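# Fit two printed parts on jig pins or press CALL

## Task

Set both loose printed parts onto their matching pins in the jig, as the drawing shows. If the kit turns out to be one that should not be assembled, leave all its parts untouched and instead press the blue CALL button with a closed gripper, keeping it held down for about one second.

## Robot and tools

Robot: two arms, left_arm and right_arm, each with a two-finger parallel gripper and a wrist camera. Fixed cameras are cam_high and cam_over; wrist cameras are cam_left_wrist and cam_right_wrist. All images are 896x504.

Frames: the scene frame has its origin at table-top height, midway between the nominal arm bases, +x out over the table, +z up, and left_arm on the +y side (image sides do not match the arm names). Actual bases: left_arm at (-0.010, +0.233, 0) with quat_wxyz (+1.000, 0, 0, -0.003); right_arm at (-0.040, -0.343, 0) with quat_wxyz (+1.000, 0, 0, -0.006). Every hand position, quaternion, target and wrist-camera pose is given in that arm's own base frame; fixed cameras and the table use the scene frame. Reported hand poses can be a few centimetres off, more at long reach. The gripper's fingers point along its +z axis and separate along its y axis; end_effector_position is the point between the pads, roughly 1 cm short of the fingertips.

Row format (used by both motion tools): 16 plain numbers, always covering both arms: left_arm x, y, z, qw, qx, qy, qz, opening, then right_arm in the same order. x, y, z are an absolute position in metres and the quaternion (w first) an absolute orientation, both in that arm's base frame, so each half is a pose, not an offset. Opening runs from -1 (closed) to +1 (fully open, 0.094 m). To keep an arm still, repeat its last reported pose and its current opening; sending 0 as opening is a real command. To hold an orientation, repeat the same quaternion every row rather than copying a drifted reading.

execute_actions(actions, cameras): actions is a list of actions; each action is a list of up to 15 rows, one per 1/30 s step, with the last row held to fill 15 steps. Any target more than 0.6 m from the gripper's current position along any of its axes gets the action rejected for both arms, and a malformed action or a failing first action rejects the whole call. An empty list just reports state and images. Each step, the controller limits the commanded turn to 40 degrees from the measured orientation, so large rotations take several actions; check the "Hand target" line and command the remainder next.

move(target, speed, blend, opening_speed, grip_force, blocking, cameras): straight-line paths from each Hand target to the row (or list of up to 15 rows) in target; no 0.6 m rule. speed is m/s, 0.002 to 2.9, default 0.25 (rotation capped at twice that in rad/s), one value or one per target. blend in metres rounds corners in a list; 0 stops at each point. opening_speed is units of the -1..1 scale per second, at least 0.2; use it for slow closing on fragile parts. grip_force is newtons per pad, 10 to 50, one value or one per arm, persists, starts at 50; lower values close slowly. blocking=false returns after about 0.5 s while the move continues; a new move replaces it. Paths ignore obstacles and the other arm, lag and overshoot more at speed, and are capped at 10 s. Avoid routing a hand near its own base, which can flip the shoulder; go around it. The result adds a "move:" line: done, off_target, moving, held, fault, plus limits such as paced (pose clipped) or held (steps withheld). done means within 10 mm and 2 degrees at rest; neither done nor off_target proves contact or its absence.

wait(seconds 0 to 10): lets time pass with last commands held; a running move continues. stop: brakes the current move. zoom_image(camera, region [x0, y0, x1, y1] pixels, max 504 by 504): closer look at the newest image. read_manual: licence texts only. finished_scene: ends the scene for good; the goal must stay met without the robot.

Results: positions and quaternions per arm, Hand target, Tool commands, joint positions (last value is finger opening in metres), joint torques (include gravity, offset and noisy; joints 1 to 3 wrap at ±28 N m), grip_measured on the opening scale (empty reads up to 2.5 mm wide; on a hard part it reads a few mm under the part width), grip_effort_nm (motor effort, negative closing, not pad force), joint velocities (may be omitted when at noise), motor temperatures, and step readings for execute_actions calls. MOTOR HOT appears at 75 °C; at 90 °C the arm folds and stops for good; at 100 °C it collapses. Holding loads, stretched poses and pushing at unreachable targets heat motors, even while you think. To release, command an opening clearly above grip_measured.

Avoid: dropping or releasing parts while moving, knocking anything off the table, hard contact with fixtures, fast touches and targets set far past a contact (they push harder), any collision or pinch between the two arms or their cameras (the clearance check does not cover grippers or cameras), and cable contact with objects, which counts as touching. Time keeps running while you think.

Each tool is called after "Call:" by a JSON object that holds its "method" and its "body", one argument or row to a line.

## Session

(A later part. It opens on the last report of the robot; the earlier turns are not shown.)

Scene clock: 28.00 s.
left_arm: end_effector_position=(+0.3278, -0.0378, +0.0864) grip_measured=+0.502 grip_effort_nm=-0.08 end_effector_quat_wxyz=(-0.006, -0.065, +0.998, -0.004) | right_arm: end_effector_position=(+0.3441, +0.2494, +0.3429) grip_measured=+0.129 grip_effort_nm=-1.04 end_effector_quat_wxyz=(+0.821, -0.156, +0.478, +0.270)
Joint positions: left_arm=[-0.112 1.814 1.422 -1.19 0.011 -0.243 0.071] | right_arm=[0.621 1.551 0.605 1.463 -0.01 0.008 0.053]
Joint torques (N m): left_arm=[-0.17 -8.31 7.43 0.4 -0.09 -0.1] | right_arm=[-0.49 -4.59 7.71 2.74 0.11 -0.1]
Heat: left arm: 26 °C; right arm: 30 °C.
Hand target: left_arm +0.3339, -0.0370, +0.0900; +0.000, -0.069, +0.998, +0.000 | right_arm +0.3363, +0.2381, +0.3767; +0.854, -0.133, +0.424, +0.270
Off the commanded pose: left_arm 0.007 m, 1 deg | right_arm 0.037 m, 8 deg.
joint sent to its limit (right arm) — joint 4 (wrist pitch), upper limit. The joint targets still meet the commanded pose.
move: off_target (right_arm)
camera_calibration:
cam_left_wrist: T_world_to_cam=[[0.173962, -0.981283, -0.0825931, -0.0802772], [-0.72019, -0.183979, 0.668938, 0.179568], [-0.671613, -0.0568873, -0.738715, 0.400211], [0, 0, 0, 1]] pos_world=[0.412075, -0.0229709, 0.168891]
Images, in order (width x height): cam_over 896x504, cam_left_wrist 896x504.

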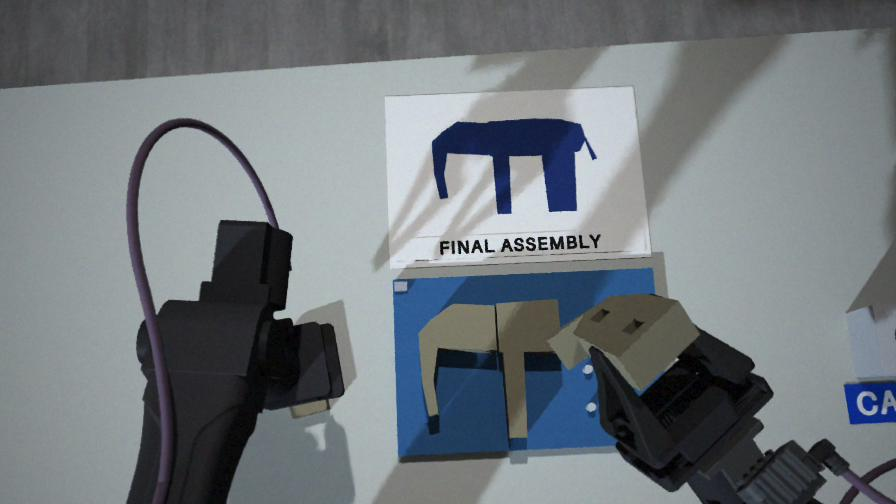

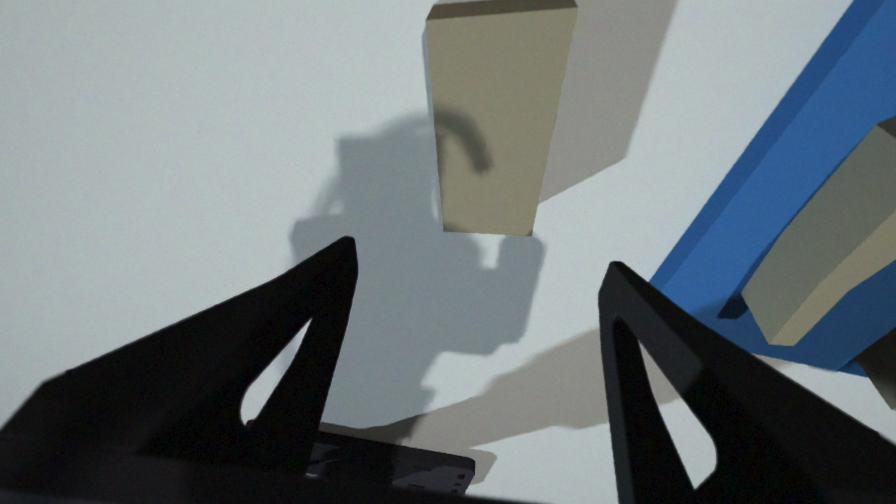

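Call:
{"method": "move", "body": {
  "target": [
    [0.342,-0.041,0.05,0,-0.0941,0.9956,0,0.5,0.3379,0.2389,0.3783,0.855,-0.133,0.422,0.27,0],
    [0.342,-0.041,0.013,0,-0.0941,0.9956,0,0.5,0.3379,0.2389,0.3783,0.855,-0.133,0.422,0.27,0],
    [0.342,-0.041,0.013,0,-0.0941,0.9956,0,-0.2,0.3379,0.2389,0.3783,0.855,-0.133,0.422,0.27,0]
  ],
  "speed": 0.1,
  "blend": [0.02,0,0],
  "opening_speed": 0.5,
  "cameras": ["cam_over","cam_left_wrist"]
}}

Scene clock: 31.53 s.
left_arm: end_effector_position=(+0.3408, -0.0399, +0.0174) grip_measured=-0.135 grip_effort_nm=-0.97 end_effector_quat_wxyz=(-0.002, -0.094, +0.996, -0.004) | right_arm: end_effector_position=(+0.3441, +0.2493, +0.3429) grip_measured=+0.129 grip_effort_nm=-1.04 end_effector_quat_wxyz=(+0.821, -0.155, +0.478, +0.270)
Joint positions: left_arm=[-0.115 1.925 1.285 -0.933 0.008 -0.303 0.041] | right_arm=[0.621 1.551 0.605 1.463 -0.009 0.008 0.053]
Joint torques (N m): left_arm=[-0.68 -9.2 4.29 0.72 -0.04 -0.14] | right_arm=[-0.49 -4.59 7.71 2.74 0.11 -0.11]
Heat: left arm: 26 °C; right arm: 31 °C.
Hand target: left_arm +0.3420, -0.0411, +0.0131; +0.000, -0.094, +0.996, +0.000 | right_arm +0.3363, +0.2381, +0.3767; +0.854, -0.133, +0.424, +0.270
Off the commanded pose: left_arm 0.005 m, 1 deg | right_arm 0.037 m, 8 deg.
joint sent to its limit (right arm) — joint 4 (wrist pitch), upper limit. The joint targets still meet the commanded pose.
move: off_target (right_arm); blend cut to 0.0185 m at target 1
camera_calibration:
cam_left_wrist: T_world_to_cam=[[0.229993, -0.969659, -0.0828589, -0.108907], [-0.71365, -0.22593, 0.663068, 0.230849], [-0.66167, -0.0933684, -0.743959, 0.353086], [0, 0, 0, 1]] pos_world=[0.423419, -0.0204796, 0.100589]
Images, in order (width x height): cam_over 896x504, cam_left_wrist 896x504.

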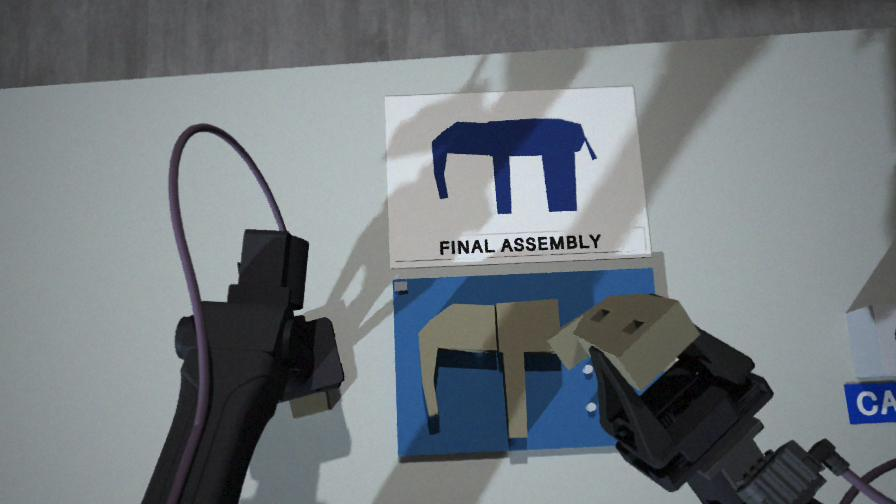

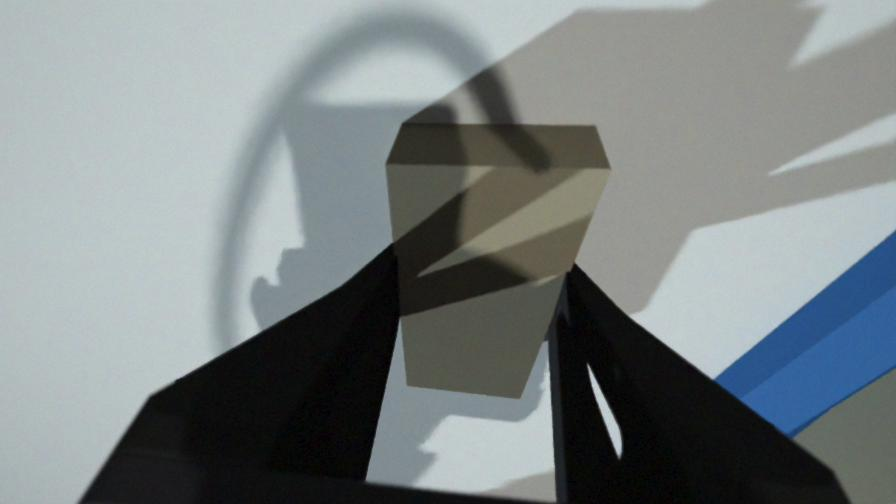

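Call:
{"method": "move", "body": {
  "target": [
    [0.34,-0.035,0.16,0,-0.0941,0.9956,0,-0.25,0.3379,0.2389,0.3783,0.855,-0.133,0.422,0.27,0],
    [0.37,-0.03,0.3,0.705,0.049,0.705,-0.049,-0.25,0.3379,0.2389,0.3783,0.855,-0.133,0.422,0.27,0],
    [0.34,-0.03,0.38,0.904,0.0295,0.4216,-0.0632,-0.25,0.3379,0.2389,0.3783,0.855,-0.133,0.422,0.27,0]
  ],
  "blend": [0.04,0.05,0],
  "speed": 0.3,
  "cameras": ["cam_high","cam_over","cam_left_wrist"]
}}

Call:
{"method": "zoom_image", "body": {
  "camera": "cam_over",
  "region": [140, 200, 440, 504]
}}

Call:
{"method": "zoom_image", "body": {
  "camera": "cam_high",
  "region": [420, 250, 580, 410]
}}

Scene clock: 36.67 s.
left_arm: end_effector_position=(+0.3541, -0.0307, +0.3564) grip_measured=-0.137 grip_effort_nm=-1.03 end_effector_quat_wxyz=(+0.877, +0.034, +0.475, -0.061) | right_arm: end_effector_position=(+0.3441, +0.2493, +0.3429) grip_measured=+0.129 grip_effort_nm=-1.04 end_effector_quat_wxyz=(+0.821, -0.155, +0.478, +0.270)
Joint positions: left_arm=[-0.051 1.282 0.393 1.469 0.075 -0.047 0.041] | right_arm=[0.621 1.551 0.605 1.463 -0.009 0.008 0.053]
Joint torques (N m): left_arm=[-0.64 -3.38 5.79 3.15 -0.11 -0.09] | right_arm=[-0.49 -4.6 7.69 2.74 0.1 -0.11]
Motor temperatures (°C): left_arm=[19 21 26 24 20 19 21] | right_arm=[21 20 23 34 20 22 21]
Heat: left arm: 26 °C; right arm: 34 °C.
Hand target: left_arm +0.3396, -0.0298, +0.3791; +0.901, +0.030, +0.428, -0.063 | right_arm +0.3363, +0.2381, +0.3767; +0.854, -0.133, +0.424, +0.270
Off the commanded pose: left_arm 0.028 m, 7 deg | right_arm 0.037 m, 8 deg.
joint sent to its limit (left arm) — joint 4 (wrist pitch), upper limit. The joint targets still meet the commanded pose.
joint sent to its limit (right arm) — joint 4 (wrist pitch), upper limit. The joint targets still meet the commanded pose.
move: off_target (left_arm, right_arm)
camera_calibration:
cam_left_wrist: T_world_to_cam=[[-0.0889256, -0.992337, 0.085788, -0.0228578], [-0.155087, -0.0712842, -0.985326, 0.41211], [0.98389, -0.100925, -0.147559, -0.180462], [0, 0, 0, 1]] pos_world=[0.239435, -0.0115189, 0.381395]
Images, in order (width x height): cam_high 896x504, cam_over 896x504, cam_left_wrist 896x504.

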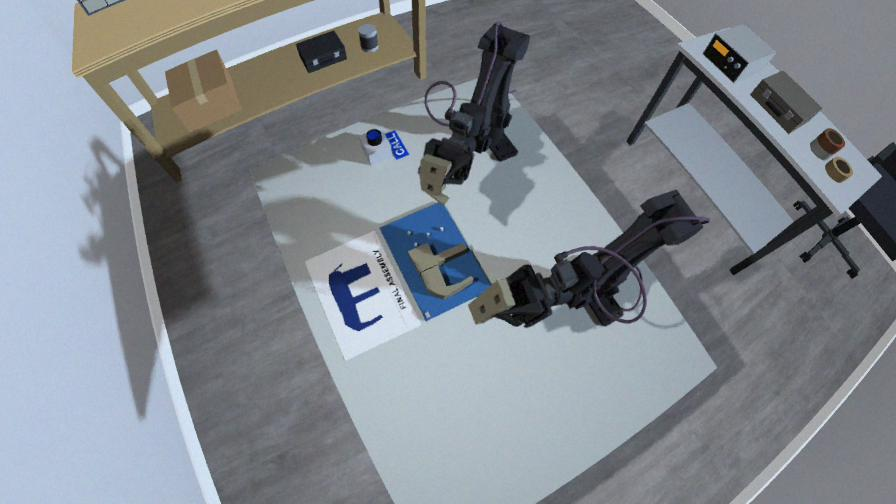

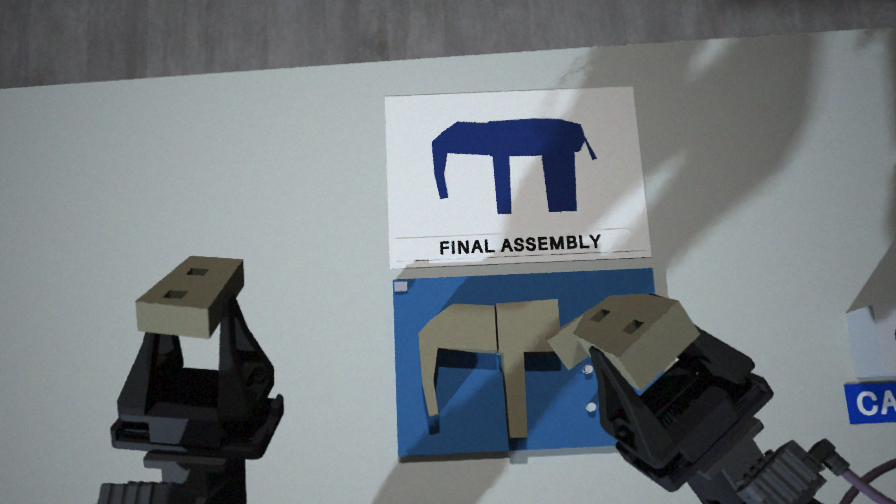

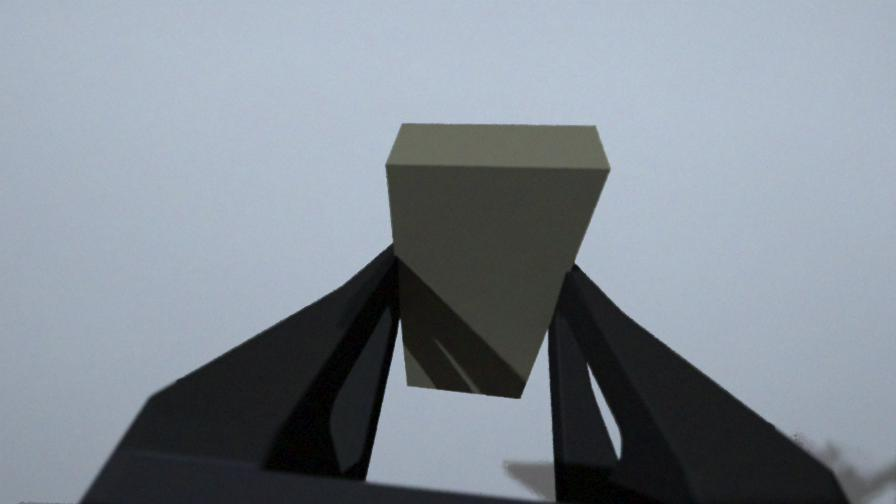

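Scaled by 1.658 from the camera's 896x504 image, which has a finer 1280x720 frame.

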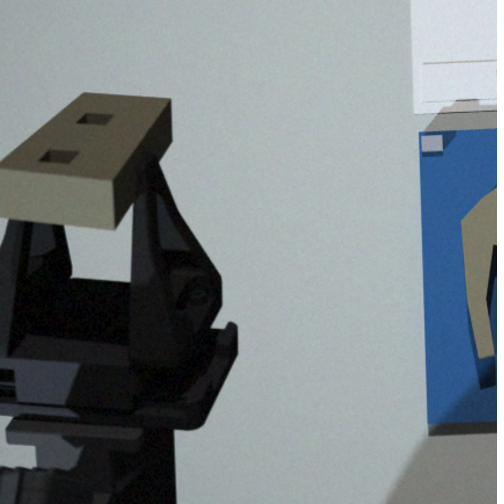

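Scaled by 3.150 from the camera's 896x504 image, which has a finer 1280x720 frame.

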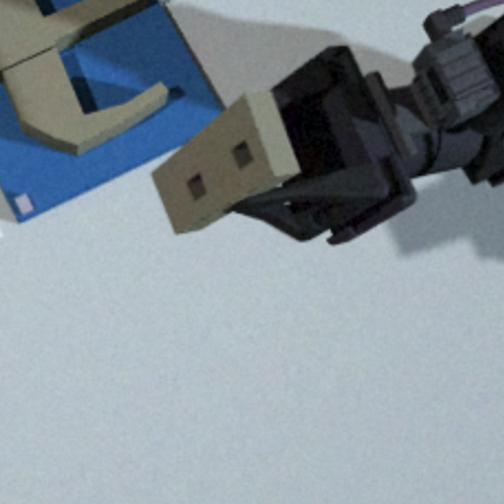

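Call:
{"method": "move", "body": {
  "target": [
    [0.34,-0.03,0.38,0.904,0.0295,0.4216,-0.0632,-0.25,0.34,0.18,0.32,0.658,-0.259,0.658,0.259,0],
    [0.34,-0.03,0.38,0.904,0.0295,0.4216,-0.0632,-0.25,0.393,0.20,0.18,0,-0.704,0.71,0,0]
  ],
  "blend": [0.05,0],
  "speed": 0.3
}}

Call:
{"method": "zoom_image", "body": {
  "camera": "cam_right_wrist",
  "region": [260, 0, 760, 500]
}}

Scene clock: 42.97 s.
left_arm: end_effector_position=(+0.3541, -0.0306, +0.3564) grip_measured=-0.137 grip_effort_nm=-1.03 end_effector_quat_wxyz=(+0.877, +0.033, +0.475, -0.061) | right_arm: end_effector_position=(+0.3893, +0.1956, +0.1738) grip_measured=+0.129 grip_effort_nm=-1.04 end_effector_quat_wxyz=(-0.056, +0.698, -0.713, +0.017)
Joint positions: left_arm=[-0.051 1.282 0.393 1.469 0.074 -0.048 0.041] | right_arm=[0.462 2.174 2.284 -1.564 -0.002 -1.087 0.053]
Joint torques (N m): left_arm=[-0.62 -3.41 5.82 3.17 -0.07 -0.07] | right_arm=[0.66 -8.08 8.5 0.33 -0.01 -0.08]
Heat: left arm: 28 °C; right arm: 32 °C.
Hand target: left_arm +0.3396, -0.0298, +0.3791; +0.901, +0.030, +0.428, -0.063 | right_arm +0.3926, +0.1997, +0.1795; -0.064, +0.702, -0.709, +0.021
Off the commanded pose: left_arm 0.028 m, 7 deg | right_arm 0.008 m, 7 deg.
joint sent to its limit (left arm) — joint 4 (wrist pitch), upper limit. The joint targets still meet the commanded pose.
joint sent to its limit (right arm) — joint 4 (wrist pitch), lower limit. The joint targets are off in orientation, not in position.
move: off_target (left_arm, right_arm)
camera_calibration:
cam_left_wrist: T_world_to_cam=[[-0.0886724, -0.992266, 0.0868699, -0.0232301], [-0.155172, -0.0723874, -0.985232, 0.41209], [0.9839, -0.100843, -0.147553, -0.180455], [0, 0, 0, 1]] pos_world=[0.239435, -0.0114179, 0.381396]
cam_right_wrist: T_world_to_cam=[[0.998396, 0.0416693, 0.0383209, -0.398572], [0.00878008, -0.7827, 0.622337, 0.0514921], [0.0559261, -0.621003, -0.78181, 0.353093], [0, 0, 0, 1]] pos_world=[0.377733, 0.276183, 0.25928]

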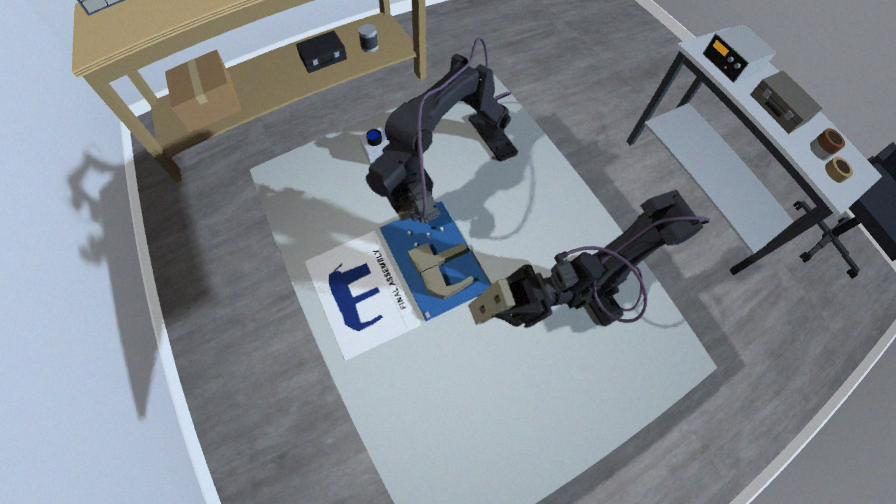

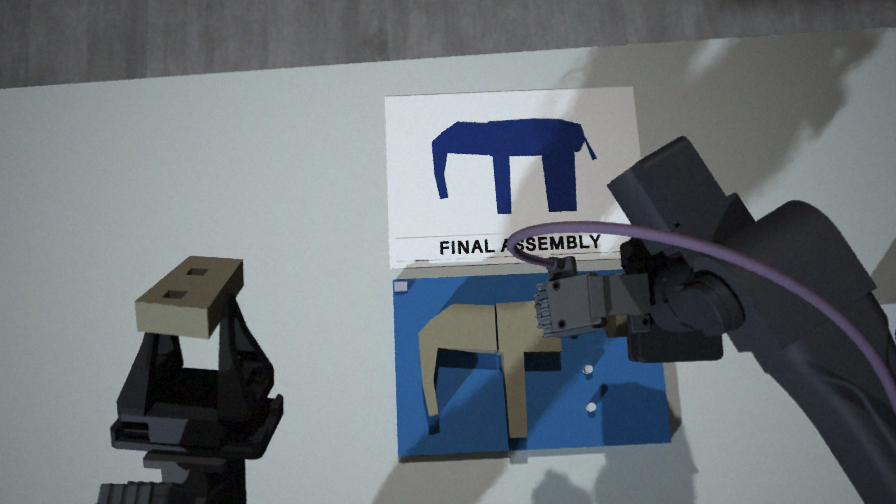

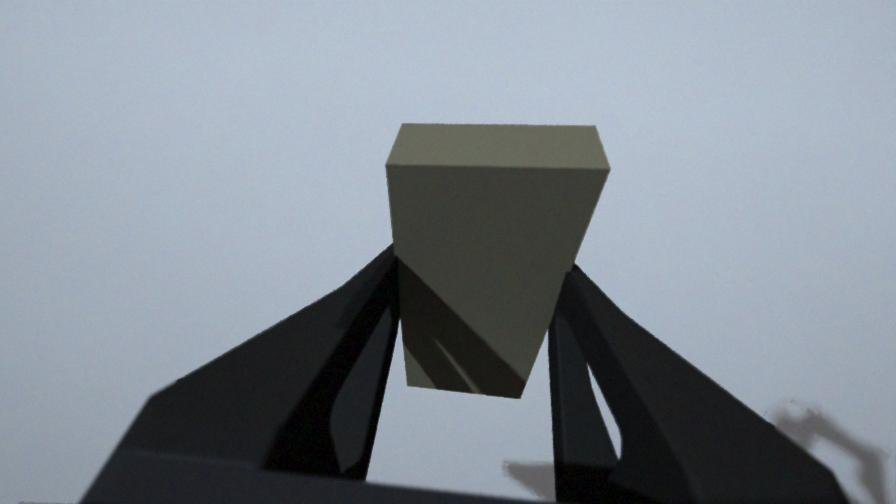

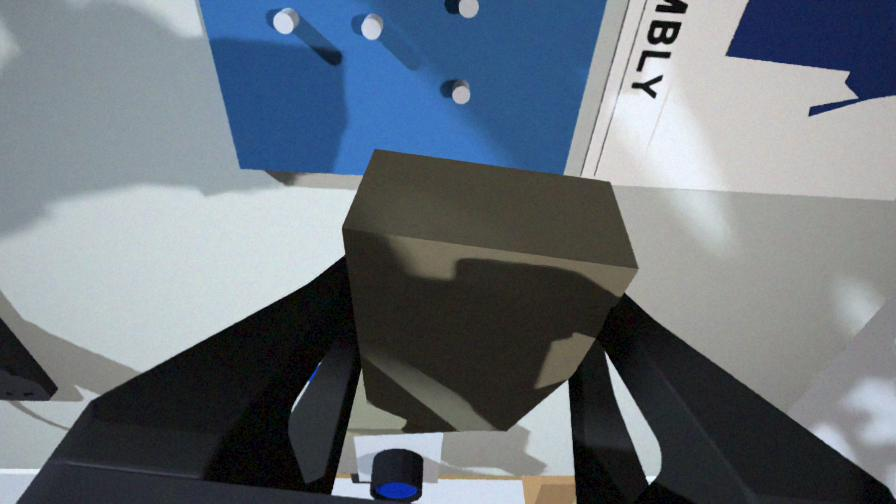

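Scaled by 1.008 from the camera's 896x504 image, which has a finer 1280x720 frame.

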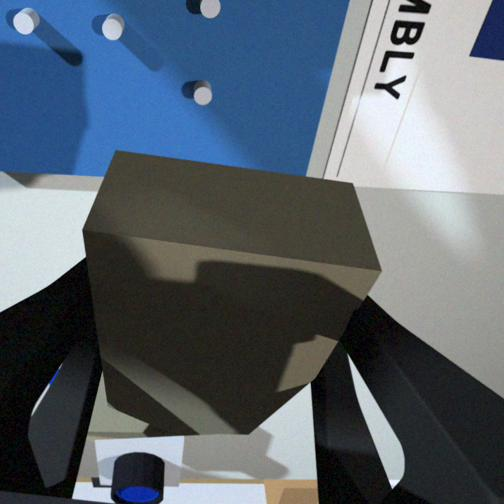

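Call:
{"method": "move", "body": {
  "target": [0.34,-0.03,0.38,0.904,0.0295,0.4216,-0.0632,-0.25,0.40,0.226,0.115,0,-0.709,0.7053,0,0],
  "speed": 0.15,
  "cameras": ["cam_right_wrist","cam_high"]
}}

Call:
{"method": "zoom_image", "body": {
  "camera": "cam_right_wrist",
  "region": [260, 0, 760, 280]
}}

Scene clock: 45.13 s.
left_arm: end_effector_position=(+0.3541, -0.0306, +0.3564) grip_measured=-0.137 grip_effort_nm=-1.02 end_effector_quat_wxyz=(+0.877, +0.033, +0.475, -0.061) | right_arm: end_effector_position=(+0.3962, +0.2214, +0.1074) grip_measured=+0.129 grip_effort_nm=-1.04 end_effector_quat_wxyz=(+0.005, +0.709, -0.705, -0.001)
Joint positions: left_arm=[-0.051 1.282 0.393 1.469 0.074 -0.048 0.041] | right_arm=[0.508 2.377 2.364 -1.567 0.001 -1.069 0.053]
Joint torques (N m): left_arm=[-0.55 -3.28 5.81 3.13 -0.13 -0.09] | right_arm=[0.49 -9.65 8.21 0.1 -0.03 0.04]
Motor temperatures (°C): left_arm=[19 21 26 29 19 19 21] | right_arm=[21 20 24 31 20 22 21]
Heat: left arm: 29 °C; right arm: 31 °C.
Hand target: left_arm +0.3396, -0.0298, +0.3791; +0.901, +0.030, +0.428, -0.063 | right_arm +0.3996, +0.2257, +0.1147; -0.007, +0.709, -0.705, +0.002
Off the commanded pose: left_arm 0.028 m, 7 deg | right_arm 0.010 m, 1 deg.
joint sent to its limit (left arm) — joint 4 (wrist pitch), upper limit. The joint targets still meet the commanded pose.
joint sent to its limit (right arm) — joint 4 (wrist pitch), lower limit. The joint targets still meet the commanded pose.
move: off_target (left_arm)
camera_calibration:
cam_right_wrist: T_world_to_cam=[[0.994816, 0.068093, -0.0755305, -0.396111], [0.101104, -0.742079, 0.662644, 0.063004], [-0.0109283, -0.666845, -0.745116, 0.349503], [0, 0, 0, 1]] pos_world=[0.391507, 0.30679, 0.188753]
Images, in order (width x height): cam_high 896x504, cam_right_wrist 896x504.

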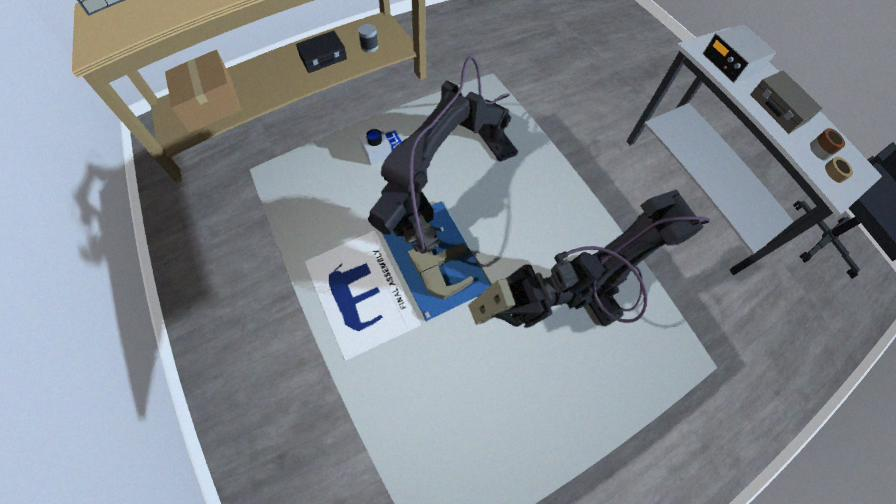

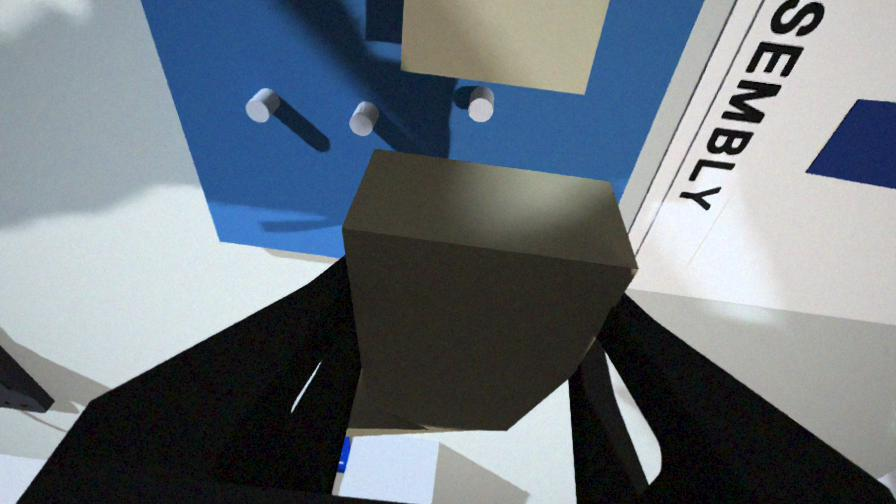

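Scaled by 1.008 from the camera's 896x504 image, which has a finer 1280x720 frame.

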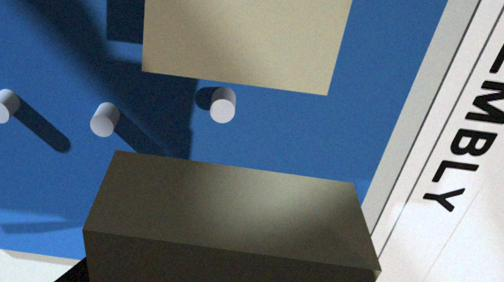

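Call:
{"method": "move", "body": {
  "target": [0.34,-0.03,0.38,0.904,0.0295,0.4216,-0.0632,-0.25,0.3995,0.2275,0.065,0,-0.709,0.7053,0,0],
  "speed": 0.1,
  "cameras": ["cam_right_wrist","cam_high"]
}}

Call:
{"method": "zoom_image", "body": {
  "camera": "cam_right_wrist",
  "region": [300, 0, 700, 300]
}}

Scene clock: 46.80 s.
left_arm: end_effector_position=(+0.3541, -0.0306, +0.3564) grip_measured=-0.137 grip_effort_nm=-1.02 end_effector_quat_wxyz=(+0.877, +0.033, +0.475, -0.061) | right_arm: end_effector_position=(+0.3999, +0.2235, +0.0618) grip_measured=+0.129 grip_effort_nm=-1.04 end_effector_quat_wxyz=(+0.008, +0.708, -0.706, -0.002)
Joint positions: left_arm=[-0.051 1.282 0.393 1.469 0.074 -0.048 0.041] | right_arm=[0.508 2.377 2.181 -1.391 0.001 -1.065 0.053]
Joint torques (N m): left_arm=[-0.68 -3.41 5.68 3.14 -0.11 -0.09] | right_arm=[0.83 -11.14 4.63 0.33 -0.02 0.03]
Heat: left arm: 30 °C; right arm: 31 °C.
Hand target: left_arm +0.3396, -0.0298, +0.3791; +0.901, +0.029, +0.428, -0.063 | right_arm +0.3995, +0.2274, +0.0650; +0.000, +0.709, -0.705, +0.000
Off the commanded pose: left_arm 0.028 m, 7 deg | right_arm 0.005 m, 1 deg.
joint sent to its limit (left arm) — joint 4 (wrist pitch), upper limit. The joint targets still meet the commanded pose.
move: off_target (left_arm)
camera_calibration:
cam_right_wrist: T_world_to_cam=[[0.994575, 0.0636127, -0.0823064, -0.40197], [0.102343, -0.740039, 0.664731, 0.0934433], [-0.0186246, -0.669549, -0.742535, 0.32045], [0, 0, 0, 1]] pos_world=[0.396194, 0.309279, 0.142746]
Images, in order (width x height): cam_high 896x504, cam_right_wrist 896x504.

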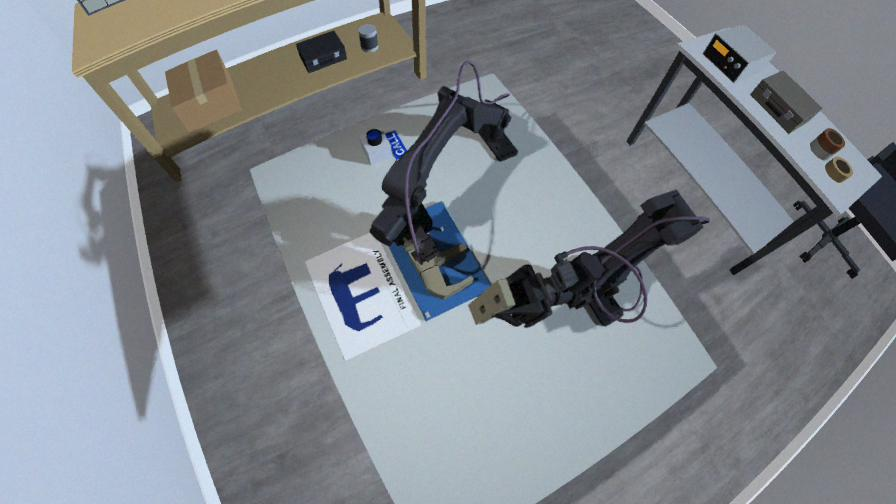

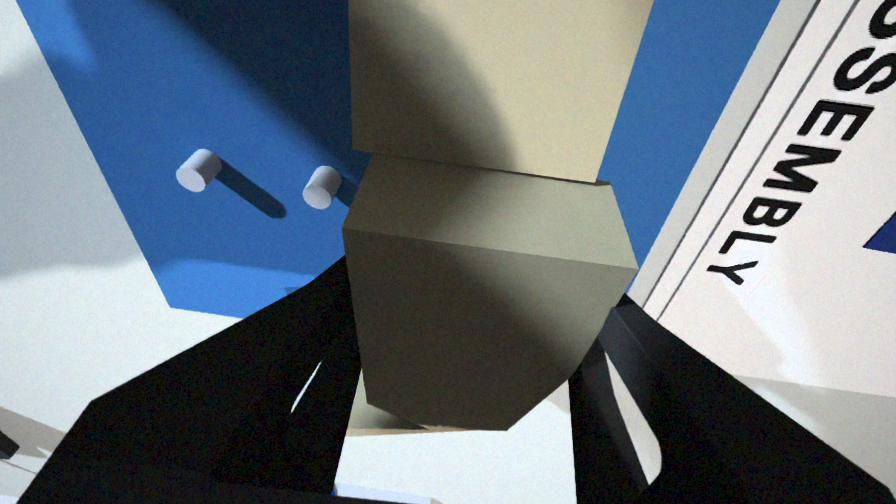

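Scaled by 1.260 from the camera's 896x504 image, which has a finer 1280x720 frame.

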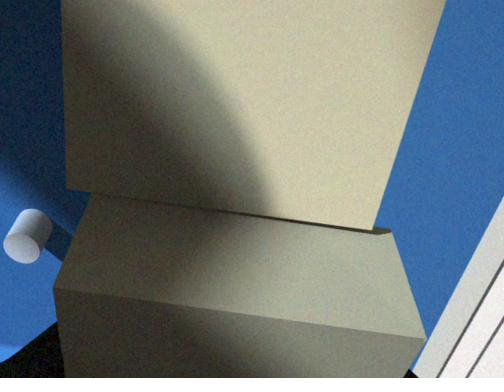

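Call:
{"method": "move", "body": {
  "target": [
    [0.34,-0.03,0.38,0.904,0.0295,0.4216,-0.0632,-0.25,0.394,0.2265,0.075,0,-0.708,0.7062,0,0],
    [0.34,-0.03,0.38,0.904,0.0295,0.4216,-0.0632,-0.25,0.3955,0.2265,0.063,0,-0.708,0.7062,0,0]
  ],
  "speed": 0.08,
  "cameras": ["cam_right_wrist"]
}}

Call:
{"method": "zoom_image", "body": {
  "camera": "cam_right_wrist",
  "region": [300, 0, 700, 300]
}}

Scene clock: 48.60 s.
left_arm: end_effector_position=(+0.3541, -0.0306, +0.3564) grip_measured=-0.137 grip_effort_nm=-1.02 end_effector_quat_wxyz=(+0.877, +0.033, +0.475, -0.061) | right_arm: end_effector_position=(+0.3942, +0.2224, +0.0498) grip_measured=+0.129 grip_effort_nm=-1.04 end_effector_quat_wxyz=(+0.019, +0.707, -0.707, -0.005)
Joint positions: left_arm=[-0.051 1.282 0.393 1.469 0.074 -0.048 0.041] | right_arm=[0.512 2.377 2.132 -1.366 0.001 -1.059 0.053]
Joint torques (N m): left_arm=[-0.57 -3.4 5.74 3.14 -0.11 -0.07] | right_arm=[0.65 -12.79 4.64 0.28 -0.02 0.02]
Heat: left arm: 31 °C; right arm: 30 °C.
Hand target: left_arm +0.3396, -0.0298, +0.3791; +0.901, +0.029, +0.428, -0.063 | right_arm +0.3954, +0.2265, +0.0629; +0.000, +0.708, -0.706, +0.000
Off the commanded pose: left_arm 0.028 m, 7 deg | right_arm 0.014 m, 2 deg.
joint sent to its limit (left arm) — joint 4 (wrist pitch), upper limit. The joint targets still meet the commanded pose.
move: off_target (left_arm, right_arm)
camera_calibration:
cam_right_wrist: T_world_to_cam=[[0.992852, 0.0606798, -0.102774, -0.394856], [0.114228, -0.732687, 0.670912, 0.0945372], [-0.0345906, -0.677856, -0.734381, 0.318546], [0, 0, 0, 1]] pos_world=[0.392253, 0.309154, 0.129927]
Images, in order (width x height): cam_right_wrist 896x504.

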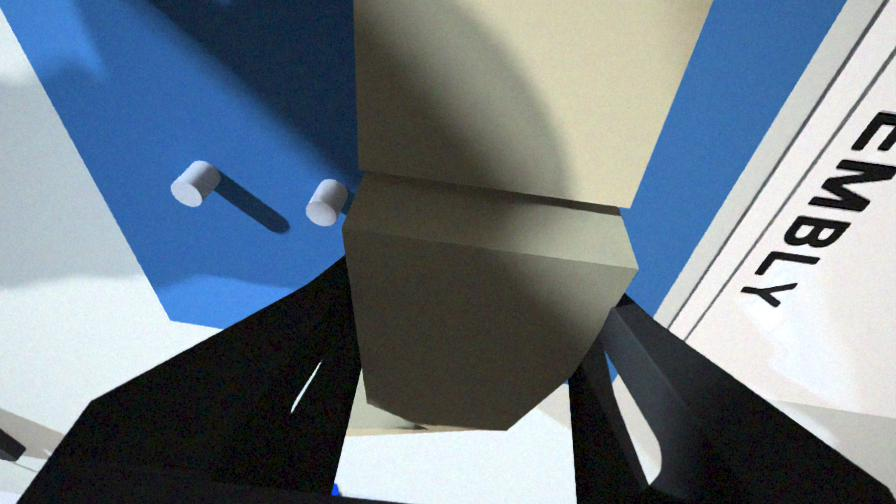

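Scaled by 1.260 from the camera's 896x504 image, which has a finer 1280x720 frame.

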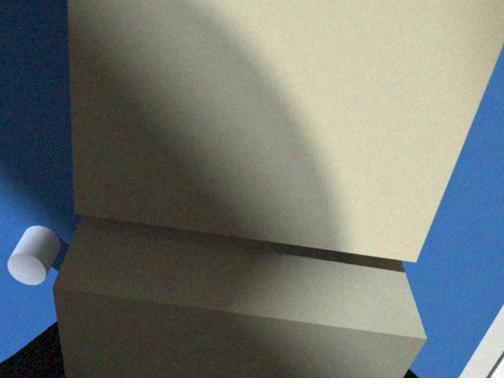

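Call:
{"method": "move", "body": {
  "target": [0.34,-0.03,0.38,0.904,0.0295,0.4216,-0.0632,-0.25,0.3985,0.2267,0.058,-0.016,0.708,-0.706,0.005,0],
  "speed": 0.05,
  "cameras": ["cam_right_wrist","cam_high"]
}}

Call:
{"method": "zoom_image", "body": {
  "camera": "cam_right_wrist",
  "region": [300, 0, 700, 300]
}}

Scene clock: 50.00 s.
left_arm: end_effector_position=(+0.3541, -0.0306, +0.3564) grip_measured=-0.137 grip_effort_nm=-1.02 end_effector_quat_wxyz=(+0.877, +0.033, +0.475, -0.061) | right_arm: end_effector_position=(+0.3953, +0.2222, +0.0358) grip_measured=+0.129 grip_effort_nm=-1.03 end_effector_quat_wxyz=(+0.014, +0.707, -0.707, -0.001)
Joint positions: left_arm=[-0.051 1.282 0.393 1.469 0.074 -0.048 0.041] | right_arm=[0.512 2.368 2.061 -1.291 0.005 -1.059 0.053]
Joint torques (N m): left_arm=[-0.57 -3.3 5.75 3.13 -0.11 -0.08] | right_arm=[0.42 -14.37 4.53 0.31 -0.05 -0.01]
Heat: left arm: 32 °C; right arm: 29 °C.
Hand target: left_arm +0.3396, -0.0298, +0.3791; +0.901, +0.029, +0.428, -0.063 | right_arm +0.3981, +0.2265, +0.0577; -0.015, +0.708, -0.706, +0.005
Off the commanded pose: left_arm 0.028 m, 7 deg | right_arm 0.023 m, 3 deg.
joint sent to its limit (left arm) — joint 4 (wrist pitch), upper limit. The joint targets still meet the commanded pose.
move: off_target (left_arm, right_arm)
camera_calibration:
cam_right_wrist: T_world_to_cam=[[0.994072, 0.0610931, -0.0899307, -0.398373], [0.105779, -0.734582, 0.670224, 0.107476], [-0.0251155, -0.675764, -0.73669, 0.304059], [0, 0, 0, 1]] pos_world=[0.39228, 0.30876, 0.116138]
Images, in order (width x height): cam_high 896x504, cam_right_wrist 896x504.

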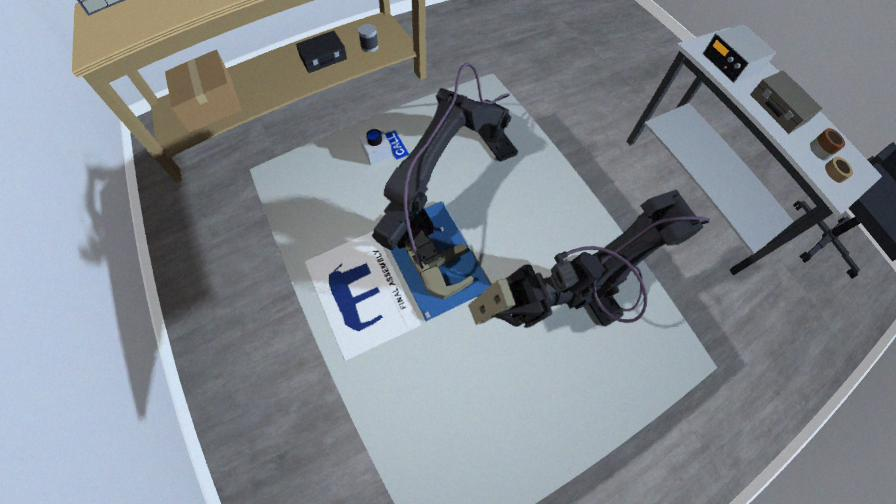

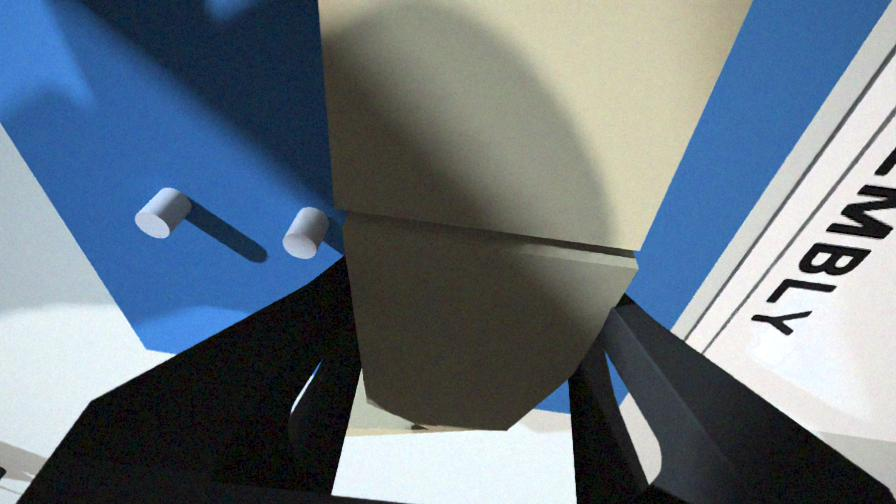

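Scaled by 1.260 from the camera's 896x504 image, which has a finer 1280x720 frame.

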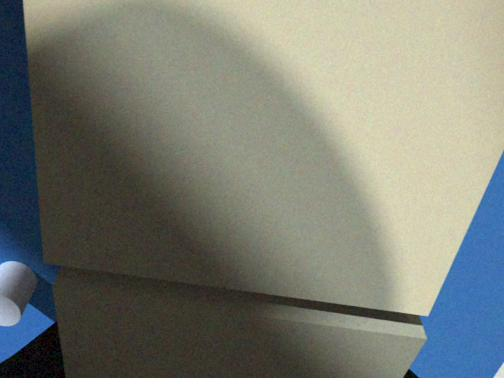

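Call:
{"method": "move", "body": {
  "target": [0.34,-0.03,0.38,0.904,0.0295,0.4216,-0.0632,-0.25,0.3985,0.2267,0.05,-0.016,0.708,-0.706,0.005,0],
  "speed": 0.05,
  "cameras": ["cam_right_wrist"]
}}

Call:
{"method": "zoom_image", "body": {
  "camera": "cam_right_wrist",
  "region": [300, 0, 700, 300]
}}

Scene clock: 51.20 s.
left_arm: end_effector_position=(+0.3541, -0.0306, +0.3564) grip_measured=-0.137 grip_effort_nm=-1.03 end_effector_quat_wxyz=(+0.877, +0.033, +0.475, -0.061) | right_arm: end_effector_position=(+0.3958, +0.2225, +0.0346) grip_measured=+0.129 grip_effort_nm=-1.03 end_effector_quat_wxyz=(+0.009, +0.707, -0.707, +0.000)
Joint positions: left_arm=[-0.051 1.282 0.393 1.469 0.074 -0.048 0.041] | right_arm=[0.512 2.359 2.04 -1.27 0.005 -1.059 0.053]
Joint torques (N m): left_arm=[-0.65 -3.4 5.81 3.16 -0.12 -0.08] | right_arm=[0.43 -13.45 4.11 0.43 -0.05 -0.01]
Heat: left arm: 32 °C; right arm: 29 °C.
Hand target: left_arm +0.3396, -0.0298, +0.3791; +0.901, +0.029, +0.428, -0.063 | right_arm +0.3983, +0.2267, +0.0499; -0.015, +0.708, -0.706, +0.005
Off the commanded pose: left_arm 0.028 m, 7 deg | right_arm 0.016 m, 3 deg.
joint sent to its limit (left arm) — joint 4 (wrist pitch), upper limit. The joint targets still meet the commanded pose.
move: off_target (left_arm, right_arm)
camera_calibration:
cam_right_wrist: T_world_to_cam=[[0.994817, 0.0614688, -0.0810044, -0.399695], [0.0999458, -0.737827, 0.66755, 0.111557], [-0.0187337, -0.672185, -0.740146, 0.300202], [0, 0, 0, 1]] pos_world=[0.392097, 0.30867, 0.115347]
Images, in order (width x height): cam_right_wrist 896x504.

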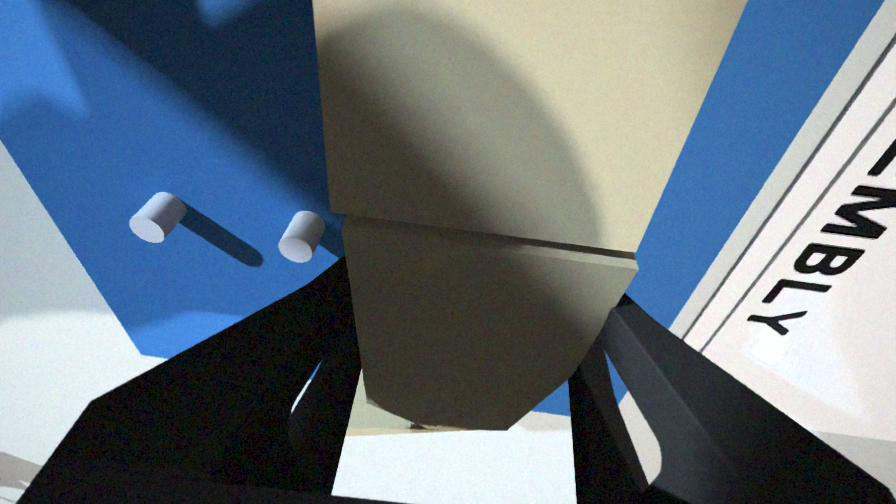

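Scaled by 1.260 from the camera's 896x504 image, which has a finer 1280x720 frame.

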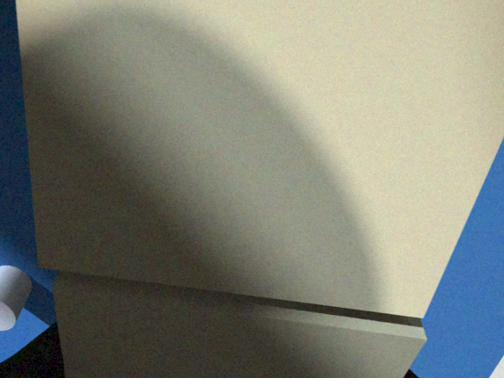

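Call:
{"method": "move", "body": {
  "target": [0.34,-0.03,0.38,0.904,0.0295,0.4216,-0.0632,-0.25,0.3985,0.2267,0.036,-0.016,0.708,-0.706,0.005,0],
  "speed": 0.05,
  "cameras": ["cam_right_wrist"]
}}

Call:
{"method": "zoom_image", "body": {
  "camera": "cam_right_wrist",
  "region": [300, 0, 700, 300]
}}

Scene clock: 52.17 s.
left_arm: end_effector_position=(+0.3541, -0.0306, +0.3564) grip_measured=-0.137 grip_effort_nm=-1.02 end_effector_quat_wxyz=(+0.877, +0.033, +0.475, -0.061) | right_arm: end_effector_position=(+0.3955, +0.2224, +0.0330) grip_measured=+0.129 grip_effort_nm=-1.04 end_effector_quat_wxyz=(+0.003, +0.707, -0.707, +0.002)
Joint positions: left_arm=[-0.051 1.282 0.393 1.469 0.074 -0.048 0.041] | right_arm=[0.512 2.341 2.004 -1.237 0.005 -1.059 0.053]
Joint torques (N m): left_arm=[-0.5 -3.41 5.78 3.15 -0.12 -0.1] | right_arm=[0.42 -11.55 3.6 0.64 -0.05 -0.01]
Heat: left arm: 32 °C; right arm: 29 °C.
Hand target: left_arm +0.3396, -0.0298, +0.3791; +0.901, +0.029, +0.428, -0.063 | right_arm +0.3984, +0.2267, +0.0360; -0.015, +0.708, -0.706, +0.005
Off the commanded pose: left_arm 0.028 m, 7 deg | right_arm 0.006 m, 2 deg.
joint sent to its limit (left arm) — joint 4 (wrist pitch), upper limit. The joint targets still meet the commanded pose.
move: off_target (left_arm)
camera_calibration:
cam_right_wrist: T_world_to_cam=[[0.99569, 0.0619746, -0.068992, -0.400348], [0.0921933, -0.742134, 0.663881, 0.116746], [-0.0100576, -0.66738, -0.744649, 0.294481], [0, 0, 0, 1]] pos_world=[0.390821, 0.307983, 0.114159]
Images, in order (width x height): cam_right_wrist 896x504.

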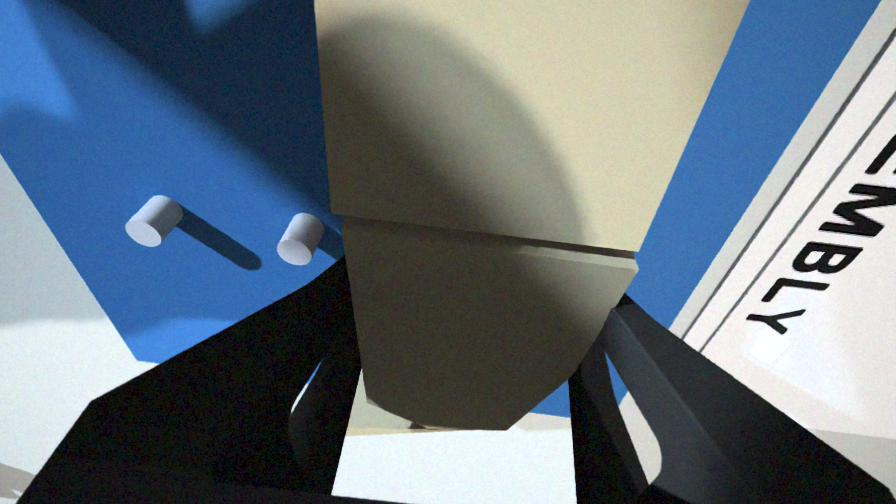

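Scaled by 1.260 from the camera's 896x504 image, which has a finer 1280x720 frame.

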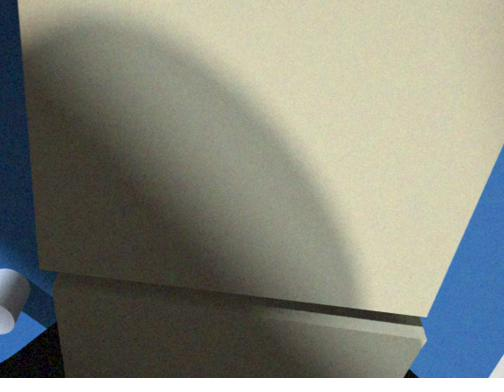

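Call:
{"method": "move", "body": {
  "target": [0.34,-0.03,0.38,0.904,0.0295,0.4216,-0.0632,-0.25,0.3985,0.2317,0.036,-0.016,0.708,-0.706,0.005,0],
  "speed": 0.05,
  "cameras": ["cam_right_wrist","cam_over"]
}}

Call:
{"method": "zoom_image", "body": {
  "camera": "cam_right_wrist",
  "region": [120, 100, 420, 300]
}}

Scene clock: 53.30 s.
left_arm: end_effector_position=(+0.3541, -0.0306, +0.3564) grip_measured=-0.137 grip_effort_nm=-1.02 end_effector_quat_wxyz=(+0.877, +0.033, +0.475, -0.061) | right_arm: end_effector_position=(+0.3955, +0.2224, +0.0332) grip_measured=+0.129 grip_effort_nm=-1.04 end_effector_quat_wxyz=(+0.002, +0.706, -0.708, +0.002)
Joint positions: left_arm=[-0.051 1.282 0.393 1.469 0.074 -0.048 0.041] | right_arm=[0.512 2.341 2.004 -1.237 0.005 -1.055 0.053]
Joint torques (N m): left_arm=[-0.65 -3.29 5.81 3.15 -0.13 -0.1] | right_arm=[1.32 -10.8 4.85 0.58 -0.05 0.04]
Heat: left arm: 33 °C; right arm: 28 °C.
Hand target: left_arm +0.3396, -0.0298, +0.3791; +0.901, +0.029, +0.428, -0.063 | right_arm +0.3984, +0.2316, +0.0363; -0.016, +0.708, -0.706, +0.005
Off the commanded pose: left_arm 0.028 m, 7 deg | right_arm 0.010 m, 2 deg.
joint sent to its limit (left arm) — joint 4 (wrist pitch), upper limit. The joint targets still meet the commanded pose.
move: off_target (left_arm)
camera_calibration:
cam_right_wrist: T_world_to_cam=[[0.995962, 0.0578708, -0.0686379, -0.399617], [0.0888943, -0.742703, 0.663694, 0.118061], [-0.0125691, -0.667115, -0.744849, 0.295556], [0, 0, 0, 1]] pos_world=[0.391223, 0.30798, 0.114359]
Images, in order (width x height): cam_over 896x504, cam_right_wrist 896x504.

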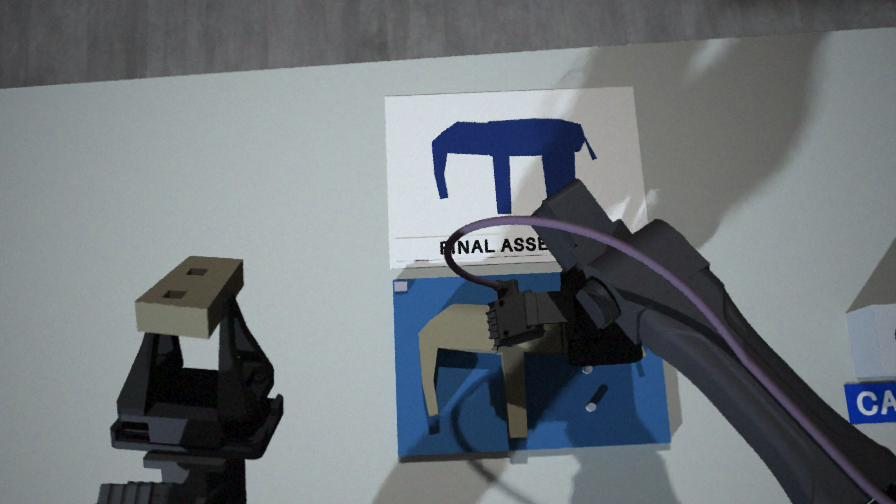

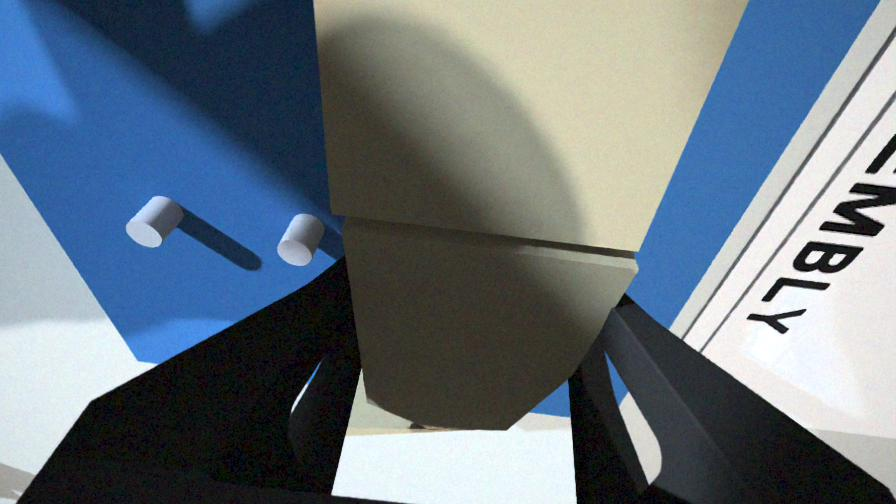

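Scaled by 1.680 from the camera's 896x504 image, which has a finer 1280x720 frame.

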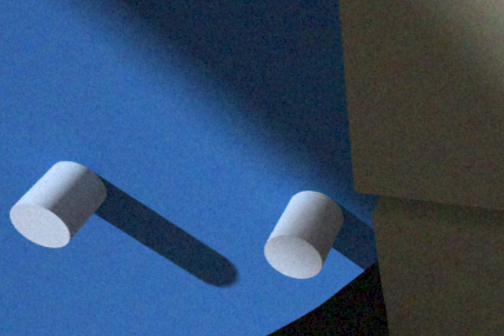

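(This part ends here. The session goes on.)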